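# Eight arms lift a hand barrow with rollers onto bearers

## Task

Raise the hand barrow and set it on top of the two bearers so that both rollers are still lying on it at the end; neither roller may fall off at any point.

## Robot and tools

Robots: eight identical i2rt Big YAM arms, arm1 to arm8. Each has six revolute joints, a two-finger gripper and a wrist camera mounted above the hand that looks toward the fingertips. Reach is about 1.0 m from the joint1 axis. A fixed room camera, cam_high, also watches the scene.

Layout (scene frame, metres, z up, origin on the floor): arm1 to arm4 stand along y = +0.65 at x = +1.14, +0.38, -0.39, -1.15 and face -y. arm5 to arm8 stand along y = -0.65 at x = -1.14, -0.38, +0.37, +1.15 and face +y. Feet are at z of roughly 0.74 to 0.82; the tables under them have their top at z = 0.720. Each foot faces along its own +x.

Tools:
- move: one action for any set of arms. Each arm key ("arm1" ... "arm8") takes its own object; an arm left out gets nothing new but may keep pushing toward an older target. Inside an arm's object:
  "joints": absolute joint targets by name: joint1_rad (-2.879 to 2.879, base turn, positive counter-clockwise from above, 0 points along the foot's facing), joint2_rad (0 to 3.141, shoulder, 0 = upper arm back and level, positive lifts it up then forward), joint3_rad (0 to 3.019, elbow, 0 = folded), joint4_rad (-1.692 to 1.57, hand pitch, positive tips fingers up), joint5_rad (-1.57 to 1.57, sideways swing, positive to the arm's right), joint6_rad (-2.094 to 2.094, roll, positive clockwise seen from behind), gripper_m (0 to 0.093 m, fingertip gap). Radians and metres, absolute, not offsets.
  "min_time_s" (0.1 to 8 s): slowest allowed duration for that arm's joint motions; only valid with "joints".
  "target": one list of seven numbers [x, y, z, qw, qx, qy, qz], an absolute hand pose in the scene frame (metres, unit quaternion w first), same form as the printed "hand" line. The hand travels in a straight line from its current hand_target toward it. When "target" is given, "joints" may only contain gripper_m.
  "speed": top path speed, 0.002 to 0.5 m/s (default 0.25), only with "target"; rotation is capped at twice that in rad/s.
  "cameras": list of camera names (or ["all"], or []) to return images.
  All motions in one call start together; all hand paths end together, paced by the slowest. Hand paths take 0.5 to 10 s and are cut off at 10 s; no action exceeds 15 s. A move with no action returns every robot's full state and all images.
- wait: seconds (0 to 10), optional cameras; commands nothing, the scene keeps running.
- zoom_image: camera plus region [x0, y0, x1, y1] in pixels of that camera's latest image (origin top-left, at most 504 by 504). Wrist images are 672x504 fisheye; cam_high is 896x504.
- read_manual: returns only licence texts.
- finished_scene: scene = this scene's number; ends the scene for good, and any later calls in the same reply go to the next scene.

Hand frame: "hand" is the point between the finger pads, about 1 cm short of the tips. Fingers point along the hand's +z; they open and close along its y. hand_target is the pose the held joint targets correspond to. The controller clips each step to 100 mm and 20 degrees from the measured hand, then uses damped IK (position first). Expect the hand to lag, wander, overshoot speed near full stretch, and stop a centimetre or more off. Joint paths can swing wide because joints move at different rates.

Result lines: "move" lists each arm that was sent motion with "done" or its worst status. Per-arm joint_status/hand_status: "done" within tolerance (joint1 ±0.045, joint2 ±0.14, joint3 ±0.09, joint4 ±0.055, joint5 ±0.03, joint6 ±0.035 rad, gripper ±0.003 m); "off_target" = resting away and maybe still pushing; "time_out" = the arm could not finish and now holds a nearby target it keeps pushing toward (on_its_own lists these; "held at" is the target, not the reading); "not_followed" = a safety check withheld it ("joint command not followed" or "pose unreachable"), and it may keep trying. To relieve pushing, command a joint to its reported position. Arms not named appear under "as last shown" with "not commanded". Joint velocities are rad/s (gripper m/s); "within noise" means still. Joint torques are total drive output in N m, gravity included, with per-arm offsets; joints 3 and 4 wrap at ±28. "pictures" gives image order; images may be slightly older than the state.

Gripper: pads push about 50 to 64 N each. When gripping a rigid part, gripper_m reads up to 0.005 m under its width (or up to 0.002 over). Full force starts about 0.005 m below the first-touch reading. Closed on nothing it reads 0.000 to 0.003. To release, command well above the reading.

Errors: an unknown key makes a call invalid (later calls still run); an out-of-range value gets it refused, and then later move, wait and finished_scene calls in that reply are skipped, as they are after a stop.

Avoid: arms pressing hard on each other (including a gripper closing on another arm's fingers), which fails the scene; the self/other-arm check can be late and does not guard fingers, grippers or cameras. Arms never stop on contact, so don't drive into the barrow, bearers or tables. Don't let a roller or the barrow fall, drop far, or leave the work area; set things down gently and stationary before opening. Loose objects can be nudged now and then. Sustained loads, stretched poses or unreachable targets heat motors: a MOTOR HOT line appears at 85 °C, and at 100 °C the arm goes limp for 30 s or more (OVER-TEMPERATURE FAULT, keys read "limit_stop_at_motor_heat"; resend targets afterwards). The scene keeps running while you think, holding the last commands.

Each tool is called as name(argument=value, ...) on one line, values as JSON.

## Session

move()

Scene clock: 0.00 s.
Joint torques (N m): no reading
Heat: arm1: hottest joint1_rad 27 °C; arm2: hottest joint1_rad 24 °C; arm3: hottest joint1_rad 27 °C; arm4: hottest joint2_rad 25 °C; arm5: hottest joint3_rad 27 °C; arm6: hottest joint1_rad 23 °C; arm7: hottest joint2_rad 27 °C; arm8: hottest joint2_rad 28 °C.
Joint velocities: within noise
arm1.joint_positions: joint1_rad=-0.286 joint2_rad=+0.595 joint3_rad=+1.353 joint4_rad=-1.285 joint5_rad=-0.115 joint6_rad=-0.319 gripper_m=+0.09396
arm1.joint_status: not commanded
arm1.hand: x=+1.0863 y=+0.4155 z=+1.3600 quat_wxyz=(-0.276, -0.584, -0.637, +0.421) (m; scene frame)
arm1.hand_target: x=+1.0871 y=+0.4182 z=+1.3719 quat_wxyz=(-0.280, -0.579, -0.633, +0.431) (m; scene frame)
arm1.hand_status: not commanded
arm2.joint_positions: joint1_rad=+0.349 joint2_rad=+0.613 joint3_rad=+1.402 joint4_rad=-1.481 joint5_rad=+0.006 joint6_rad=+0.014 gripper_m=+0.09396
arm2.joint_status: not commanded
arm2.hand: x=+0.4461 y=+0.4395 z=+1.3148 quat_wxyz=(-0.346, -0.531, -0.736, +0.239) (m; scene frame)
arm2.hand_target: x=+0.4454 y=+0.4411 z=+1.3238 quat_wxyz=(-0.355, -0.528, -0.732, +0.244) (m; scene frame)
arm2.hand_status: not commanded
arm3.joint_positions: joint1_rad=+0.223 joint2_rad=+0.624 joint3_rad=+1.389 joint4_rad=-1.460 joint5_rad=-0.269 joint6_rad=+0.265 gripper_m=+0.09396
arm3.joint_status: not commanded
arm3.hand: x=-0.2915 y=+0.4470 z=+1.2743 quat_wxyz=(-0.416, -0.614, -0.662, +0.111) (m; scene frame)
arm3.hand_target: x=-0.2919 y=+0.4488 z=+1.2836 quat_wxyz=(-0.424, -0.610, -0.659, +0.117) (m; scene frame)
arm3.hand_status: not commanded
arm4.joint_positions: joint1_rad=+0.348 joint2_rad=+0.631 joint3_rad=+1.399 joint4_rad=-1.199 joint5_rad=-0.141 joint6_rad=+0.185 gripper_m=+0.09396
arm4.joint_status: not commanded
arm4.hand: x=-1.0404 y=+0.4199 z=+1.3064 quat_wxyz=(-0.499, -0.514, -0.665, +0.211) (m; scene frame)
arm4.hand_target: x=-1.0416 y=+0.4229 z=+1.3180 quat_wxyz=(-0.508, -0.509, -0.660, +0.217) (m; scene frame)
arm4.hand_status: not commanded
arm5.joint_positions: joint1_rad=+0.452 joint2_rad=+0.626 joint3_rad=+1.401 joint4_rad=-1.391 joint5_rad=+0.253 joint6_rad=-0.468 gripper_m=+0.09396
arm5.joint_status: not commanded
arm5.hand: x=-1.2020 y=-0.4276 z=+1.3247 quat_wxyz=(-0.394, +0.822, -0.330, -0.245) (m; scene frame)
arm5.hand_target: x=-1.2009 y=-0.4295 z=+1.3336 quat_wxyz=(-0.400, +0.817, -0.330, -0.252) (m; scene frame)
arm5.hand_status: not commanded
arm6.joint_positions: joint1_rad=+0.282 joint2_rad=+0.627 joint3_rad=+1.407 joint4_rad=-1.441 joint5_rad=-0.177 joint6_rad=+0.093 gripper_m=+0.09396
arm6.joint_status: not commanded
arm6.hand: x=-0.4609 y=-0.4528 z=+1.3239 quat_wxyz=(-0.170, +0.716, -0.539, -0.410) (m; scene frame)
arm6.hand_target: x=-0.4601 y=-0.4549 z=+1.3337 quat_wxyz=(-0.177, +0.712, -0.535, -0.419) (m; scene frame)
arm6.hand_status: not commanded
arm7.joint_positions: joint1_rad=-0.219 joint2_rad=+0.628 joint3_rad=+1.381 joint4_rad=-1.297 joint5_rad=-0.047 joint6_rad=-0.278 gripper_m=+0.09396
arm7.joint_status: not commanded
arm7.hand: x=+0.4047 y=-0.4019 z=+1.3521 quat_wxyz=(-0.405, +0.655, -0.577, -0.272) (m; scene frame)
arm7.hand_target: x=+0.4042 y=-0.4042 z=+1.3660 quat_wxyz=(-0.417, +0.649, -0.572, -0.279) (m; scene frame)
arm7.hand_status: not commanded
arm8.joint_positions: joint1_rad=-0.025 joint2_rad=+0.621 joint3_rad=+1.385 joint4_rad=-1.326 joint5_rad=-0.295 joint6_rad=-0.082 gripper_m=+0.09396
arm8.joint_status: not commanded
arm8.hand: x=+1.1109 y=-0.4209 z=+1.3445 quat_wxyz=(-0.284, +0.668, -0.552, -0.409) (m; scene frame)
arm8.hand_target: x=+1.1105 y=-0.4240 z=+1.3596 quat_wxyz=(-0.296, +0.664, -0.545, -0.418) (m; scene frame)
arm8.hand_status: not commanded
pictures: arm1_cam_wrist, arm2_cam_wrist, arm3_cam_wrist, arm4_cam_wrist, arm5_cam_wrist, arm6_cam_wrist, arm7_cam_wrist, arm8_cam_wrist, cam_high

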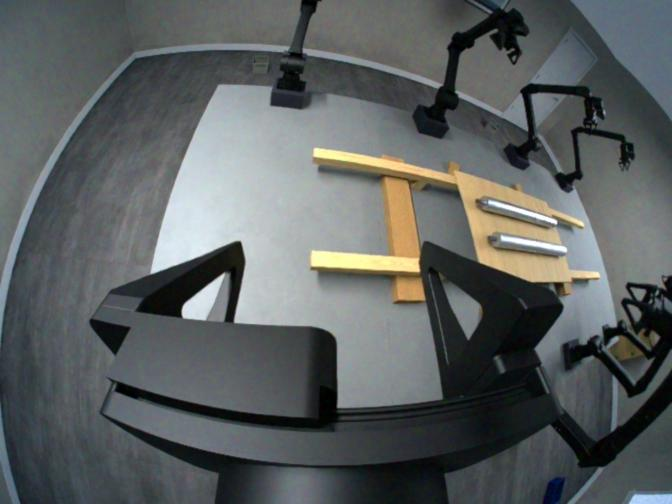

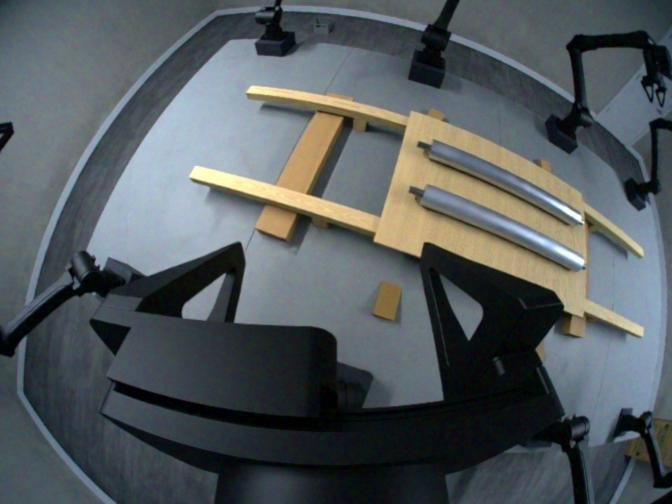

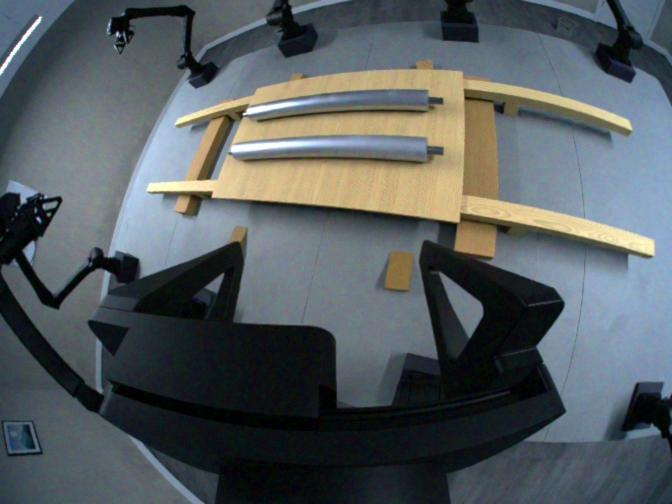

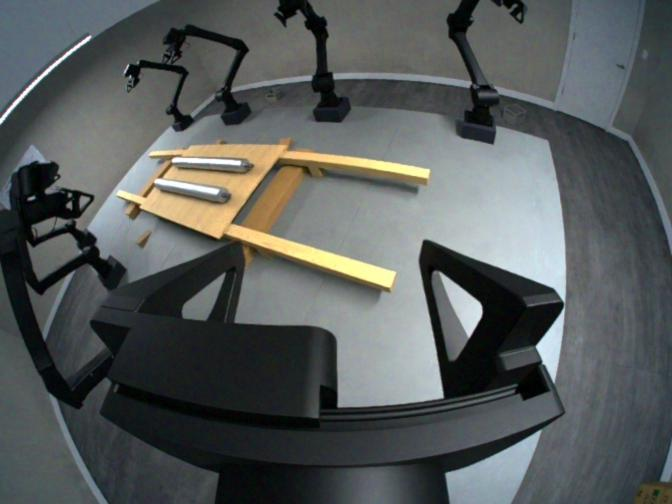

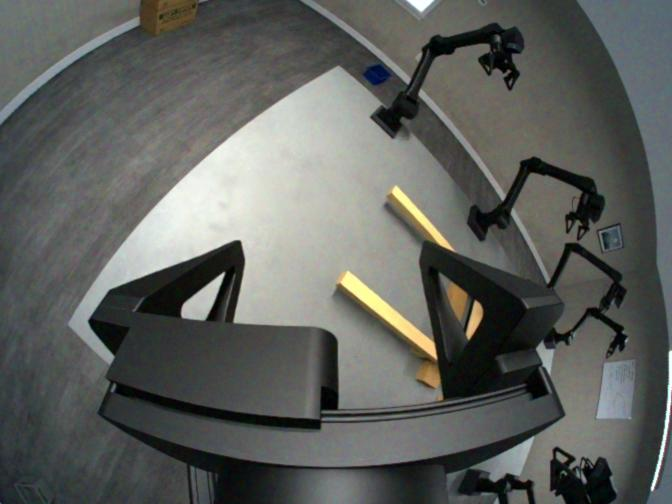

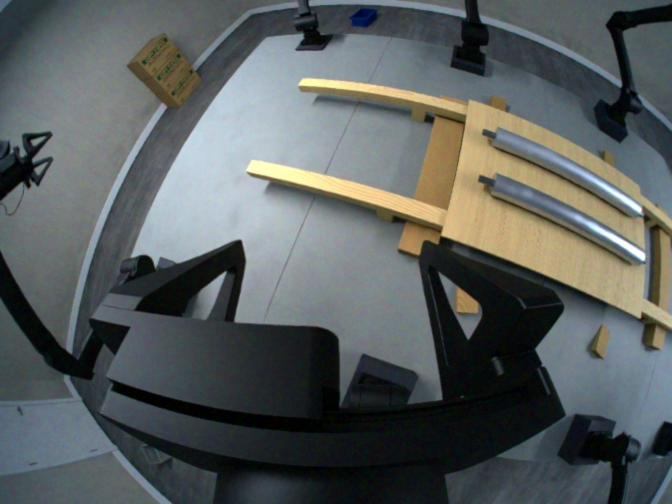

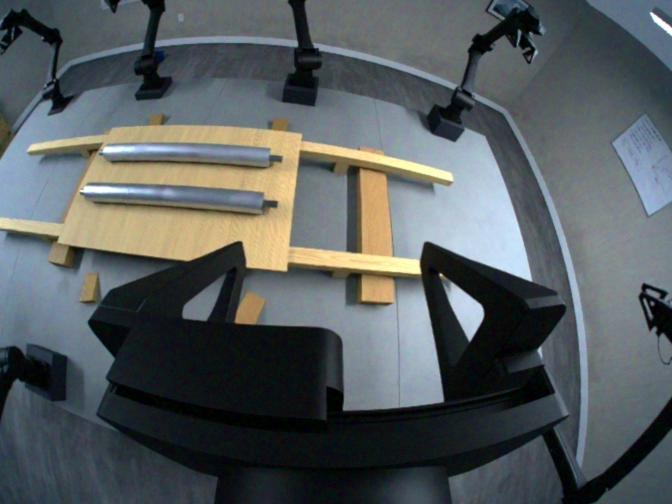

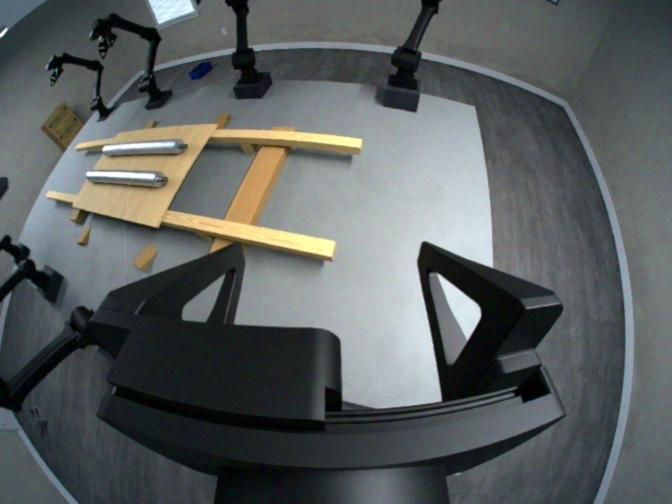

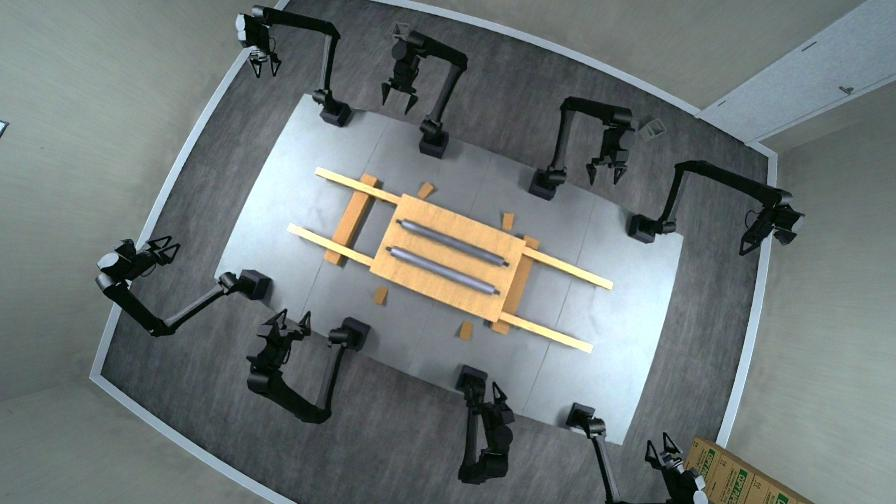

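zoom_image(camera="cam_high", region=[280, 160, 460, 320])

zoom_image(camera="cam_high", region=[440, 200, 620, 360])

Scaled by 2.800 from the camera's 896x504 image, which has a finer 1280x720 frame.

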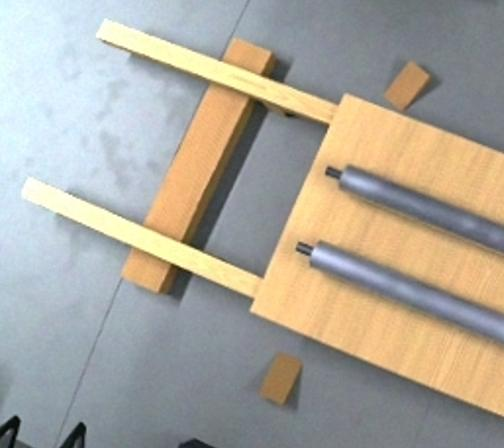

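Scaled by 2.800 from the camera's 896x504 image, which has a finer 1280x720 frame.

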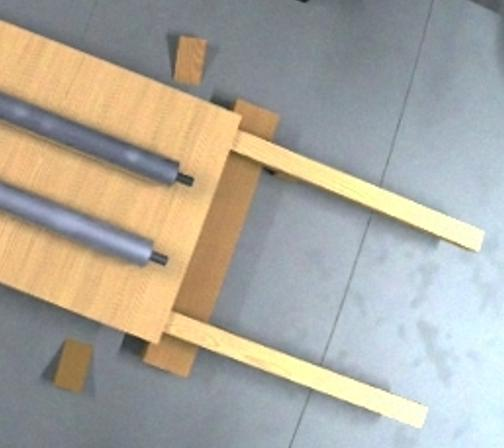

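move(arm1={"target": [0.90, 0.214, 0.90, 0, 1, 0, 0], "speed": 0.35, "joints": {"gripper_m": 0.093}}, arm2={"target": [0.313, 0.390, 0.86, 0, 0.6769, 0.7361, 0], "speed": 0.35, "joints": {"gripper_m": 0.093}}, arm3={"target": [-0.2305, 0.393, 0.86, 0, 0.6435, 0.7655, 0], "speed": 0.35, "joints": {"gripper_m": 0.093}}, arm4={"target": [-0.88, 0.204, 0.90, 0, 0, 1, 0], "speed": 0.35, "joints": {"gripper_m": 0.093}}, arm5={"target": [-0.88, -0.197, 0.90, 0, 0, 1, 0], "speed": 0.35, "joints": {"gripper_m": 0.093}}, arm6={"target": [-0.234, -0.353, 0.86, 0, 0.7705, -0.6375, 0], "speed": 0.35, "joints": {"gripper_m": 0.093}}, arm7={"target": [0.303, -0.340, 0.86, 0, 0.6053, -0.7961, 0], "speed": 0.35, "joints": {"gripper_m": 0.093}}, arm8={"target": [0.90, -0.178, 0.90, 0, 1, 0, 0], "speed": 0.35, "joints": {"gripper_m": 0.093}}, cameras=["all"])

Scene clock: 10.63 s.
Joint torques (N m): arm1=[0.44 -14.04 11.34 0.16 -0.08 0.02] | arm2=[-0.26 -5.36 6.99 0.81 0.03 -0.18] | arm3=[0.15 -6.59 8.05 1.29 0.2 0.16] | arm4=[0.38 -17.96 14.97 -0.02 0.22 -0.04] | arm5=[-2.84 -12.86 11.81 0.03 -0.06 0.12] | arm6=[-1.14 -6.95 8.99 0.66 0.08 -0.07] | arm7=[1.44 -6.24 6.06 1.25 -0.14 0.12] | arm8=[-0.26 -13.04 13.98 -0.44 0.04 -0.14]
Heat: arm1: hottest joint1_rad 27 °C; arm2: hottest joint1_rad 24 °C; arm3: hottest joint1_rad 26 °C; arm4: hottest joint3_rad 26 °C; arm5: hottest joint3_rad 28 °C; arm6: hottest joint1_rad 23 °C; arm7: hottest joint2_rad 27 °C; arm8: hottest joint2_rad 28 °C.
move: arm1 off_target; arm2 done; arm3 done; arm4 off_target; arm5 off_target; arm6 done; arm7 done; arm8 off_target
Joint velocities: within noise
arm1.joint_positions: joint1_rad=-0.485 joint2_rad=+1.724 joint3_rad=+1.227 joint4_rad=-1.117 joint5_rad=-0.002 joint6_rad=+1.057 gripper_m=+0.09306
arm1.joint_status: all done
arm1.hand: x=+0.9125 y=+0.2294 z=+0.8884 quat_wxyz=(+0.015, -1.000, -0.009, -0.011) (m; scene frame)
arm1.hand_target: x=+0.9004 y=+0.2174 z=+0.8993 quat_wxyz=(+0.002, -1.000, +0.001, -0.007) (m; scene frame)
arm1.hand_status: off_target (0.023 m and 2.4 deg from the pose sent, 0.536 m and 108.6 deg at the start)
arm2.joint_positions: joint1_rad=-0.240 joint2_rad=+1.138 joint3_rad=+0.627 joint4_rad=-1.047 joint5_rad=+0.003 joint6_rad=-0.310 gripper_m=+0.09312
arm2.joint_status: all done
arm2.hand: x=+0.3144 y=+0.3916 z=+0.8650 quat_wxyz=(+0.000, -0.684, -0.729, +0.000) (m; scene frame)
arm2.hand_target: x=+0.3120 y=+0.3920 z=+0.8600 quat_wxyz=(+0.004, -0.681, -0.732, -0.002) (m; scene frame)
arm2.hand_status: done (0.005 m and 1.2 deg from the pose sent, 0.476 m and 51.5 deg at the start)
arm3.joint_positions: joint1_rad=+0.542 joint2_rad=+1.196 joint3_rad=+0.796 joint4_rad=-1.153 joint5_rad=-0.002 joint6_rad=+0.339 gripper_m=+0.09312
arm3.joint_status: all done
arm3.hand: x=-0.2306 y=+0.3934 z=+0.8674 quat_wxyz=(-0.001, -0.635, -0.773, -0.002) (m; scene frame)
arm3.hand_target: x=-0.2296 y=+0.3955 z=+0.8600 quat_wxyz=(+0.004, -0.637, -0.770, -0.002) (m; scene frame)
arm3.hand_status: done (0.007 m and 1.3 deg from the pose sent, 0.422 m and 51.3 deg at the start)
arm4.joint_positions: joint1_rad=+0.519 joint2_rad=+1.720 joint3_rad=+1.457 joint4_rad=-1.347 joint5_rad=+0.012 joint6_rad=-1.015 gripper_m=+0.09309
arm4.joint_status: all done
arm4.hand: x=-0.8976 y=+0.2141 z=+0.8833 quat_wxyz=(+0.011, -0.016, -1.000, -0.016) (m; scene frame)
arm4.hand_target: x=-0.8834 y=+0.2046 z=+0.8985 quat_wxyz=(+0.005, -0.002, -1.000, -0.002) (m; scene frame)
arm4.hand_status: off_target (0.026 m and 2.9 deg from the pose sent, 0.487 m and 96.7 deg at the start)
arm5.joint_positions: joint1_rad=-0.541 joint2_rad=+1.746 joint3_rad=+1.390 joint4_rad=-1.216 joint5_rad=-0.007 joint6_rad=+1.042 gripper_m=+0.09310
arm5.joint_status: all done
arm5.hand: x=-0.8880 y=-0.2084 z=+0.8959 quat_wxyz=(+0.007, +0.006, -1.000, +0.006) (m; scene frame)
arm5.hand_target: x=-0.8806 y=-0.1991 z=+0.8974 quat_wxyz=(+0.008, -0.004, -1.000, +0.003) (m; scene frame)
arm5.hand_status: off_target (0.015 m and 1.2 deg from the pose sent, 0.581 m and 141.4 deg at the start)
arm6.joint_positions: joint1_rad=-0.430 joint2_rad=+1.340 joint3_rad=+0.811 joint4_rad=-1.022 joint5_rad=+0.005 joint6_rad=-0.597 gripper_m=+0.09307
arm6.joint_status: all done
arm6.hand: x=-0.2374 y=-0.3520 z=+0.8682 quat_wxyz=(-0.002, +0.768, -0.640, -0.003) (m; scene frame)
arm6.hand_target: x=-0.2348 y=-0.3561 z=+0.8598 quat_wxyz=(+0.006, +0.768, -0.640, +0.001) (m; scene frame)
arm6.hand_status: done (0.009 m and 0.6 deg from the pose sent, 0.526 m and 53.0 deg at the start)
arm7.joint_positions: joint1_rad=+0.178 joint2_rad=+1.326 joint3_rad=+0.732 joint4_rad=-0.979 joint5_rad=-0.008 joint6_rad=+0.467 gripper_m=+0.09315
arm7.joint_status: all done
arm7.hand: x=+0.3035 y=-0.3452 z=+0.8629 quat_wxyz=(+0.004, +0.612, -0.791, +0.005) (m; scene frame)
arm7.hand_target: x=+0.3003 y=-0.3424 z=+0.8602 quat_wxyz=(+0.004, +0.611, -0.791, +0.002) (m; scene frame)
arm7.hand_status: done (0.006 m and 1.3 deg from the pose sent, 0.506 m and 62.3 deg at the start)
arm8.joint_positions: joint1_rad=+0.515 joint2_rad=+1.813 joint3_rad=+1.397 joint4_rad=-1.205 joint5_rad=-0.008 joint6_rad=-1.072 gripper_m=+0.09312
arm8.joint_status: all done
arm8.hand: x=+0.9134 y=-0.1939 z=+0.8826 quat_wxyz=(+0.019, +1.000, -0.012, +0.013) (m; scene frame)
arm8.hand_target: x=+0.9004 y=-0.1808 z=+0.8985 quat_wxyz=(+0.002, +1.000, +0.001, +0.006) (m; scene frame)
arm8.hand_status: off_target (0.027 m and 2.9 deg from the pose sent, 0.549 m and 96.1 deg at the start)
pictures: arm1_cam_wrist, arm2_cam_wrist, arm3_cam_wrist, arm4_cam_wrist, arm5_cam_wrist, arm6_cam_wrist, arm7_cam_wrist, arm8_cam_wrist, cam_high

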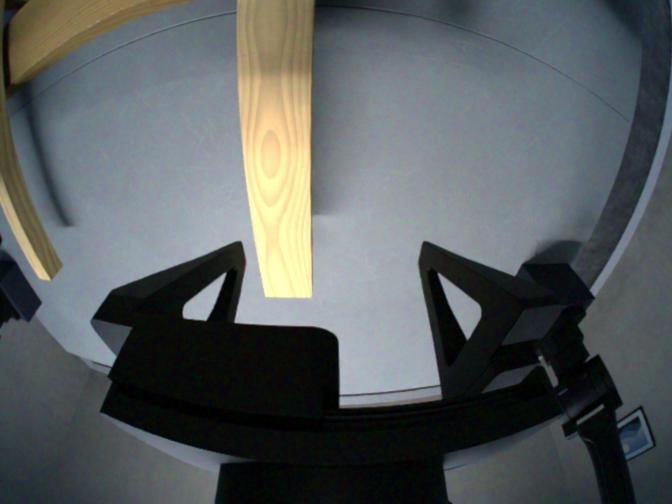

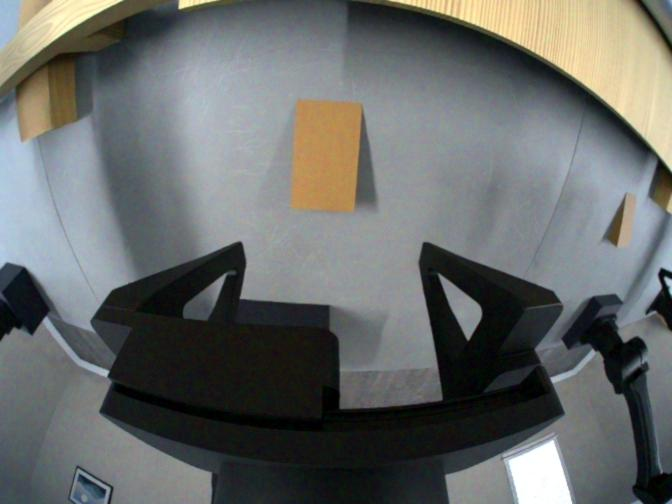

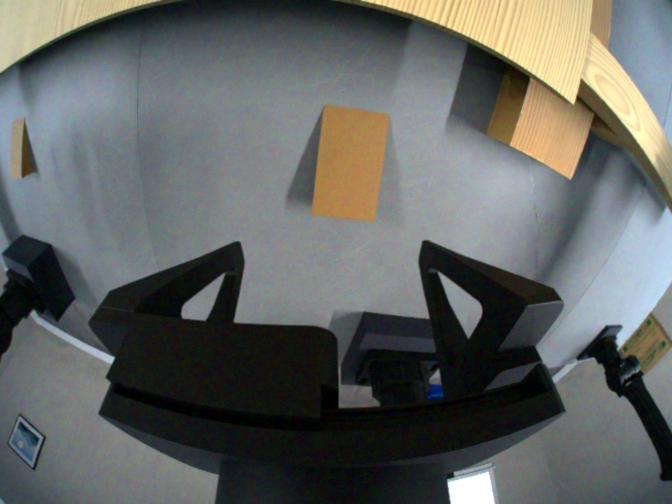

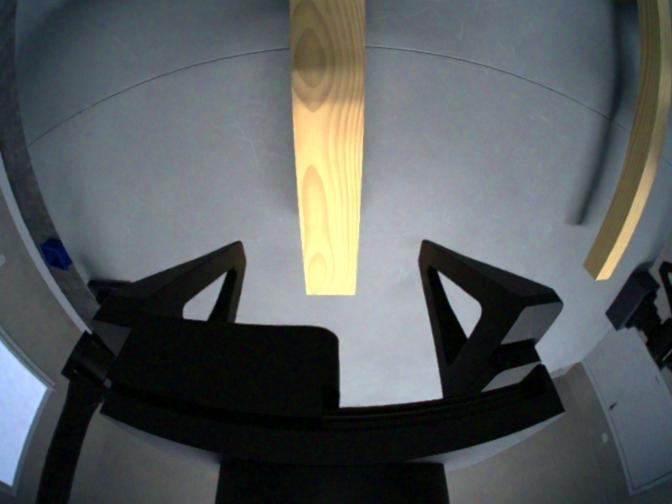

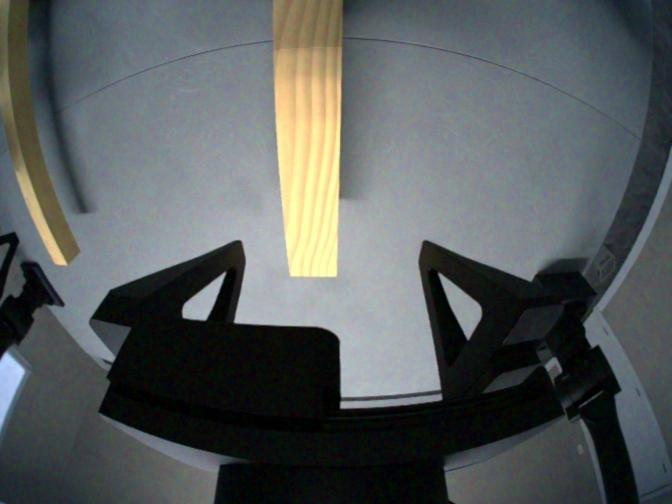

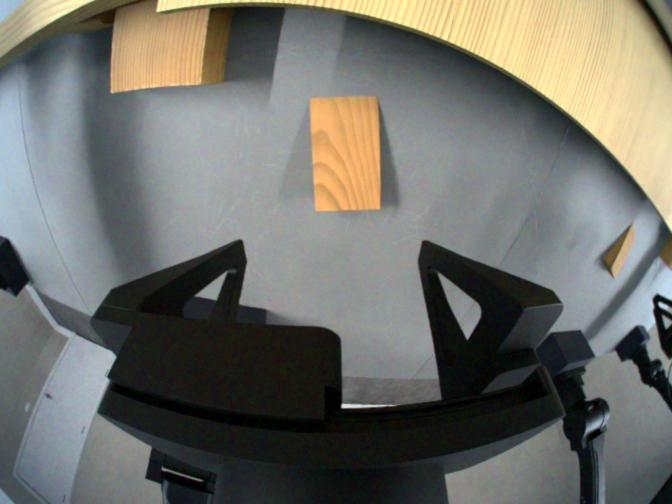

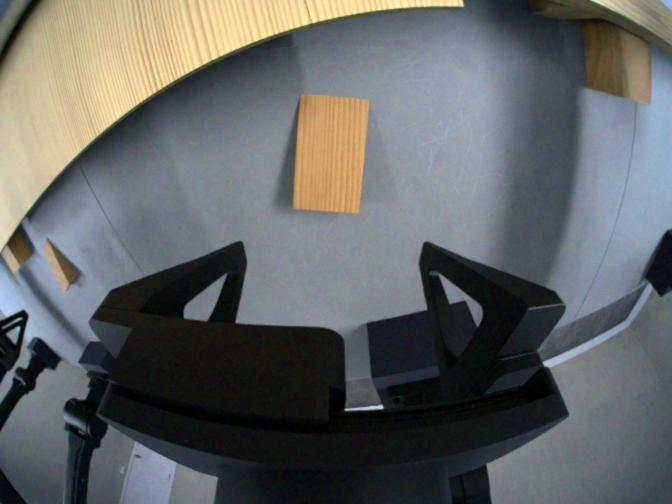

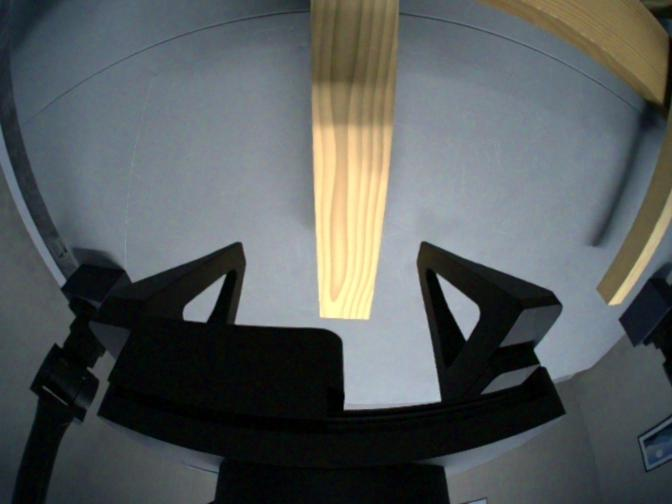

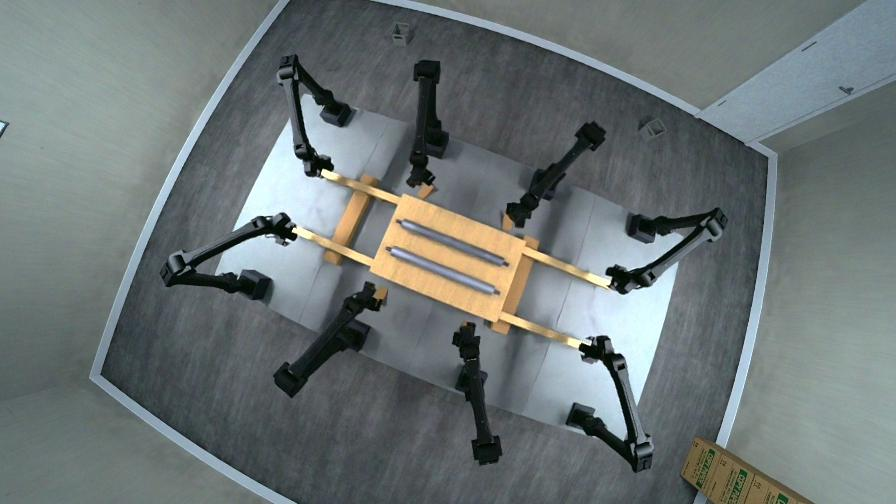

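move(arm1={"target": [0.90, 0.193, 0.845, 0, 1, 0, 0], "speed": 0.2}, arm2={"target": [0.323, 0.395, 0.785, 0, 0.7083, 0.7059, 0], "speed": 0.2}, arm3={"target": [-0.248, 0.4005, 0.785, 0, 0.6749, 0.7379, 0], "speed": 0.2}, arm4={"target": [-0.885, 0.219, 0.845, 0, 0, 1, 0], "speed": 0.2}, arm5={"target": [-0.885, -0.192, 0.845, 0, 0, 1, 0], "speed": 0.2}, arm6={"target": [-0.2243, -0.3525, 0.785, 0, 0.7804, -0.6253, 0], "speed": 0.2}, arm7={"target": [0.3015, -0.3436, 0.785, 0, 0.5764, -0.8171, 0], "speed": 0.2}, arm8={"target": [0.90, -0.182, 0.845, 0, 1, 0, 0], "speed": 0.2}, cameras=["all"])

Scene clock: 18.40 s.
Joint torques (N m): arm1=[2.14 -15.21 10.59 0.77 0.33 0.03] | arm2=[1.26 -6.01 5.68 0.83 -0.07 0.15] | arm3=[-1.14 -6.48 6.94 1.33 0.19 0.17] | arm4=[0.44 -17.85 9.35 1.18 -0.01 0.03] | arm5=[-1.38 -13.33 8.61 0.95 0.23 0.1] | arm6=[-1.38 -7.77 7.3 0.68 0.05 -0.07] | arm7=[1.55 -6.89 4.78 1.25 0.09 0.11] | arm8=[-0.21 -13.51 9.89 0.62 -0.17 -0.13]
Heat: arm1: hottest joint1_rad 27 °C; arm2: hottest joint1_rad 24 °C; arm3: hottest joint1_rad 26 °C; arm4: hottest joint3_rad 28 °C; arm5: hottest joint3_rad 28 °C; arm6: hottest joint1_rad 23 °C; arm7: hottest joint2_rad 27 °C; arm8: hottest joint2_rad 29 °C.
move: arm1 off_target; arm2 done; arm3 done; arm4 off_target; arm5 off_target; arm6 off_target; arm7 done; arm8 done
Joint velocities: within noise
arm1.joint_positions: joint1_rad=-0.485 joint2_rad=+1.837 joint3_rad=+1.227 joint4_rad=-1.011 joint5_rad=+0.000 joint6_rad=+1.080 gripper_m=+0.09306
arm1.joint_status: not commanded
arm1.hand: x=+0.9049 y=+0.2153 z=+0.8352 quat_wxyz=(+0.019, -1.000, +0.003, -0.012) (m; scene frame)
arm1.hand_target: x=+0.9005 y=+0.1942 z=+0.8449 quat_wxyz=(+0.000, -1.000, +0.000, +0.000) (m; scene frame)
arm1.hand_status: off_target (0.025 m and 2.6 deg from the pose sent, 0.058 m and 2.4 deg at the start)
arm2.joint_positions: joint1_rad=-0.214 joint2_rad=+1.293 joint3_rad=+0.502 joint4_rad=-0.757 joint5_rad=+0.003 joint6_rad=-0.239 gripper_m=+0.09312
arm2.joint_status: not commanded
arm2.hand: x=+0.3223 y=+0.3947 z=+0.7906 quat_wxyz=(-0.002, -0.700, -0.714, +0.004) (m; scene frame)
arm2.hand_target: x=+0.3243 y=+0.3955 z=+0.7858 quat_wxyz=(+0.000, -0.704, -0.710, +0.000) (m; scene frame)
arm2.hand_status: done (0.006 m and 1.4 deg from the pose sent, 0.080 m and 3.8 deg at the start)
arm3.joint_positions: joint1_rad=+0.508 joint2_rad=+1.277 joint3_rad=+0.638 joint4_rad=-0.902 joint5_rad=-0.002 joint6_rad=+0.392 gripper_m=+0.09312
arm3.joint_status: not commanded
arm3.hand: x=-0.2453 y=+0.3995 z=+0.7934 quat_wxyz=(-0.007, -0.668, -0.744, +0.000) (m; scene frame)
arm3.hand_target: x=-0.2492 y=+0.4010 z=+0.7859 quat_wxyz=(-0.001, -0.676, -0.736, +0.000) (m; scene frame)
arm3.hand_status: done (0.009 m and 1.4 deg from the pose sent, 0.085 m and 6.1 deg at the start)
arm4.joint_positions: joint1_rad=+0.525 joint2_rad=+1.720 joint3_rad=+1.373 joint4_rad=-1.225 joint5_rad=+0.012 joint6_rad=-1.015 gripper_m=+0.09309
arm4.joint_status: not commanded
arm4.hand: x=-0.8947 y=+0.2159 z=+0.8524 quat_wxyz=(+0.002, -0.013, -1.000, +0.001) (m; scene frame)
arm4.hand_target: x=-0.8864 y=+0.2191 z=+0.8450 quat_wxyz=(+0.000, -0.001, -1.000, +0.000) (m; scene frame)
arm4.hand_status: off_target (0.013 m and 1.5 deg from the pose sent, 0.041 m and 2.9 deg at the start)
arm5.joint_positions: joint1_rad=-0.539 joint2_rad=+1.801 joint3_rad=+1.356 joint4_rad=-1.103 joint5_rad=-0.004 joint6_rad=+1.053 gripper_m=+0.09310
arm5.joint_status: not commanded
arm5.hand: x=-0.8823 y=-0.1979 z=+0.8566 quat_wxyz=(-0.001, +0.001, -1.000, -0.004) (m; scene frame)
arm5.hand_target: x=-0.8850 y=-0.1934 z=+0.8450 quat_wxyz=(+0.000, -0.001, -1.000, +0.001) (m; scene frame)
arm5.hand_status: off_target (0.013 m and 0.5 deg from the pose sent, 0.054 m and 1.2 deg at the start)
arm6.joint_positions: joint1_rad=-0.455 joint2_rad=+1.498 joint3_rad=+0.735 joint4_rad=-0.772 joint5_rad=+0.007 joint6_rad=-0.660 gripper_m=+0.09307
arm6.joint_status: not commanded
arm6.hand: x=-0.2262 y=-0.3466 z=+0.7951 quat_wxyz=(-0.010, +0.780, -0.625, -0.003) (m; scene frame)
arm6.hand_target: x=-0.2247 y=-0.3530 z=+0.7861 quat_wxyz=(-0.001, +0.781, -0.625, +0.000) (m; scene frame)
arm6.hand_status: off_target (0.012 m and 1.2 deg from the pose sent, 0.084 m and 2.2 deg at the start)
arm7.joint_positions: joint1_rad=+0.178 joint2_rad=+1.487 joint3_rad=+0.637 joint4_rad=-0.716 joint5_rad=-0.008 joint6_rad=+0.556 gripper_m=+0.09315
arm7.joint_status: not commanded
arm7.hand: x=+0.3042 y=-0.3465 z=+0.7888 quat_wxyz=(+0.003, +0.576, -0.817, +0.002) (m; scene frame)
arm7.hand_target: x=+0.3017 y=-0.3451 z=+0.7852 quat_wxyz=(+0.001, +0.576, -0.817, +0.001) (m; scene frame)
arm7.hand_status: done (0.005 m and 0.3 deg from the pose sent, 0.078 m and 5.2 deg at the start)
arm8.joint_positions: joint1_rad=+0.515 joint2_rad=+1.863 joint3_rad=+1.359 joint4_rad=-1.090 joint5_rad=-0.009 joint6_rad=-1.072 gripper_m=+0.09312
arm8.joint_status: not commanded
arm8.hand: x=+0.9094 y=-0.1857 z=+0.8436 quat_wxyz=(+0.008, +1.000, -0.011, +0.006) (m; scene frame)
arm8.hand_target: x=+0.9002 y=-0.1823 z=+0.8454 quat_wxyz=(-0.001, +1.000, +0.000, +0.000) (m; scene frame)
arm8.hand_status: done (0.010 m and 1.7 deg from the pose sent, 0.042 m and 2.9 deg at the start)
pictures: arm1_cam_wrist, arm2_cam_wrist, arm3_cam_wrist, arm4_cam_wrist, arm5_cam_wrist, arm6_cam_wrist, arm7_cam_wrist, arm8_cam_wrist, cam_high

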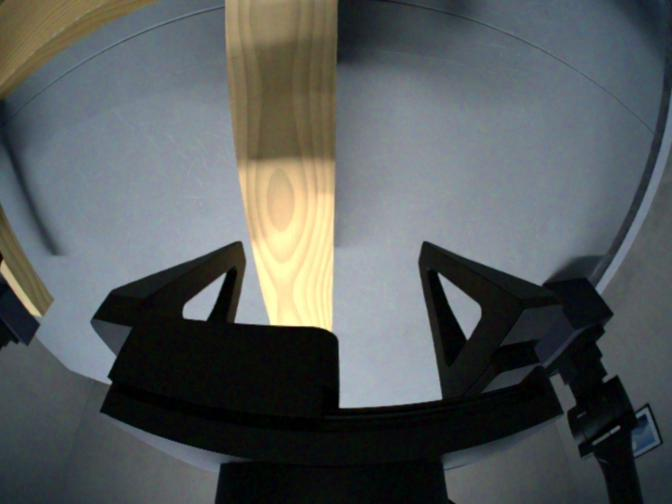

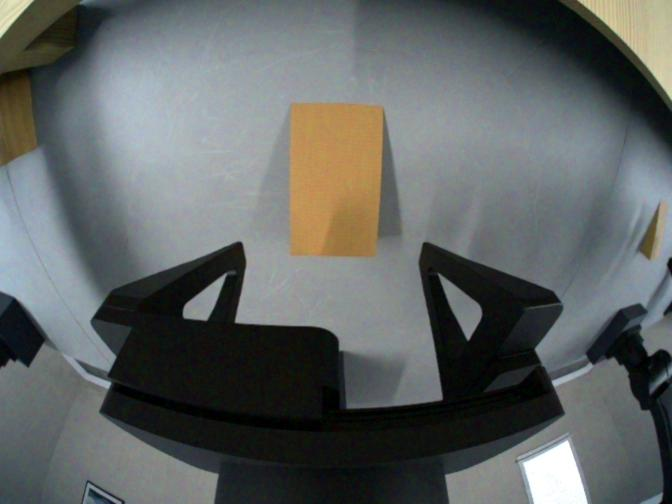

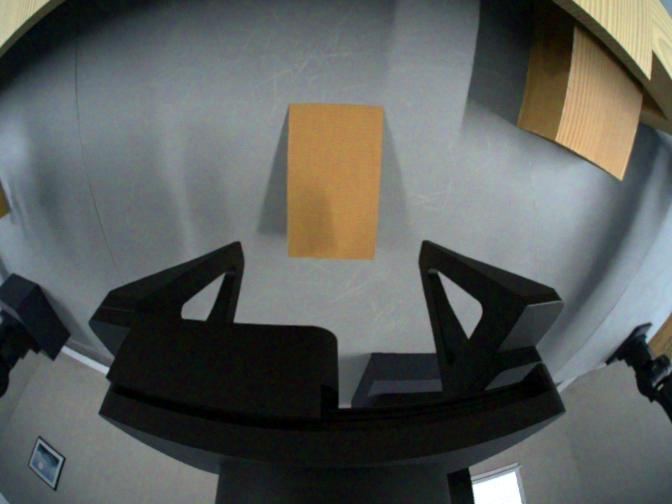

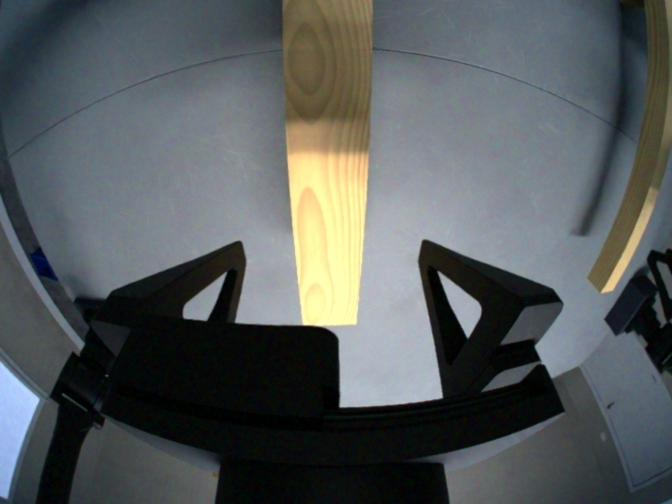

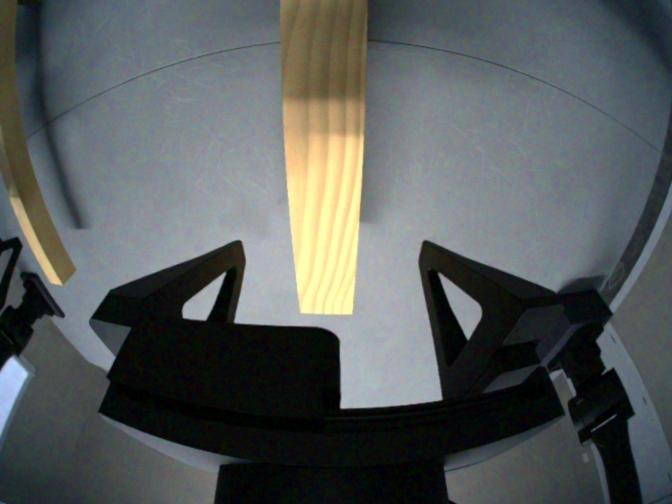

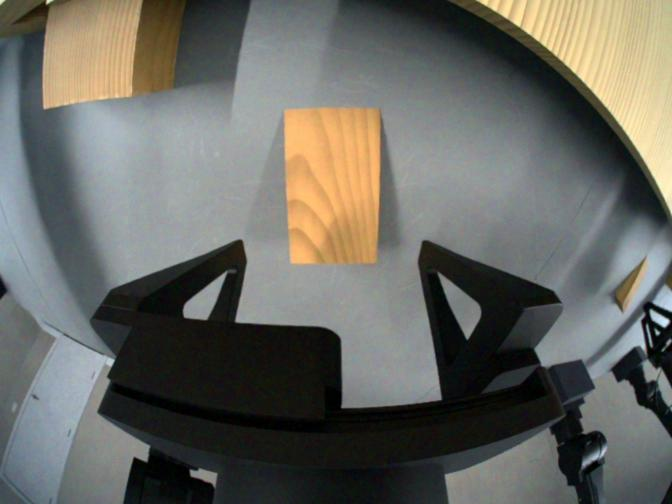

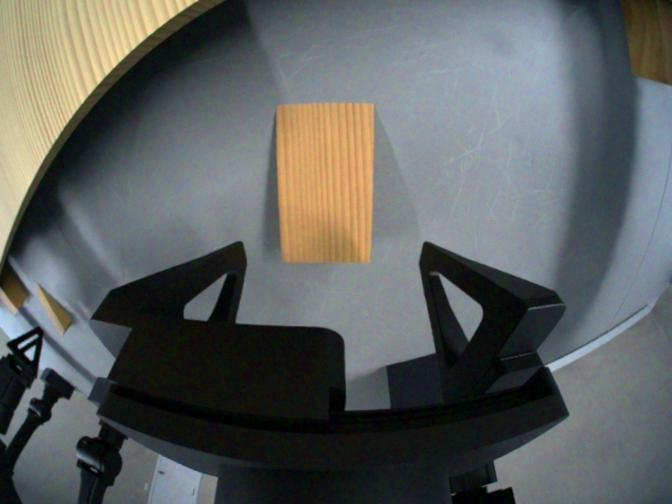

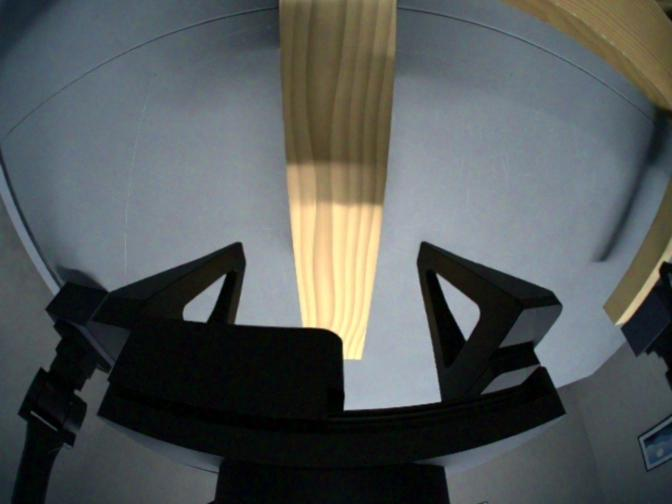

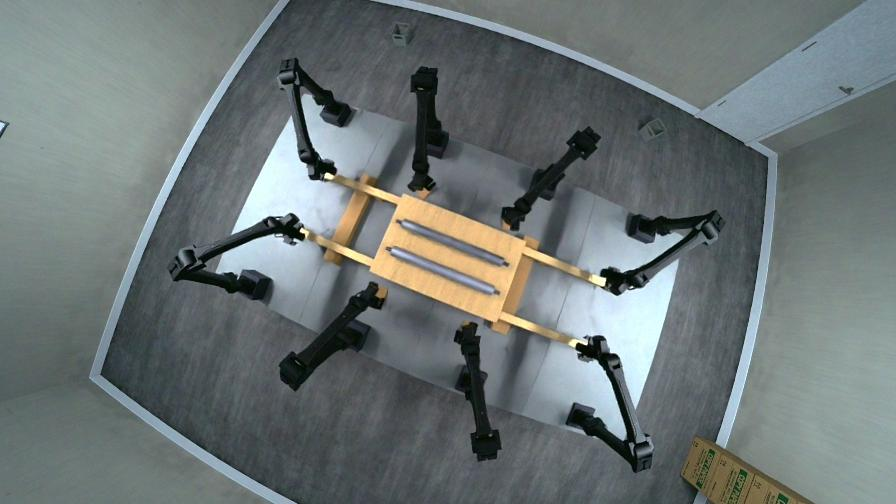

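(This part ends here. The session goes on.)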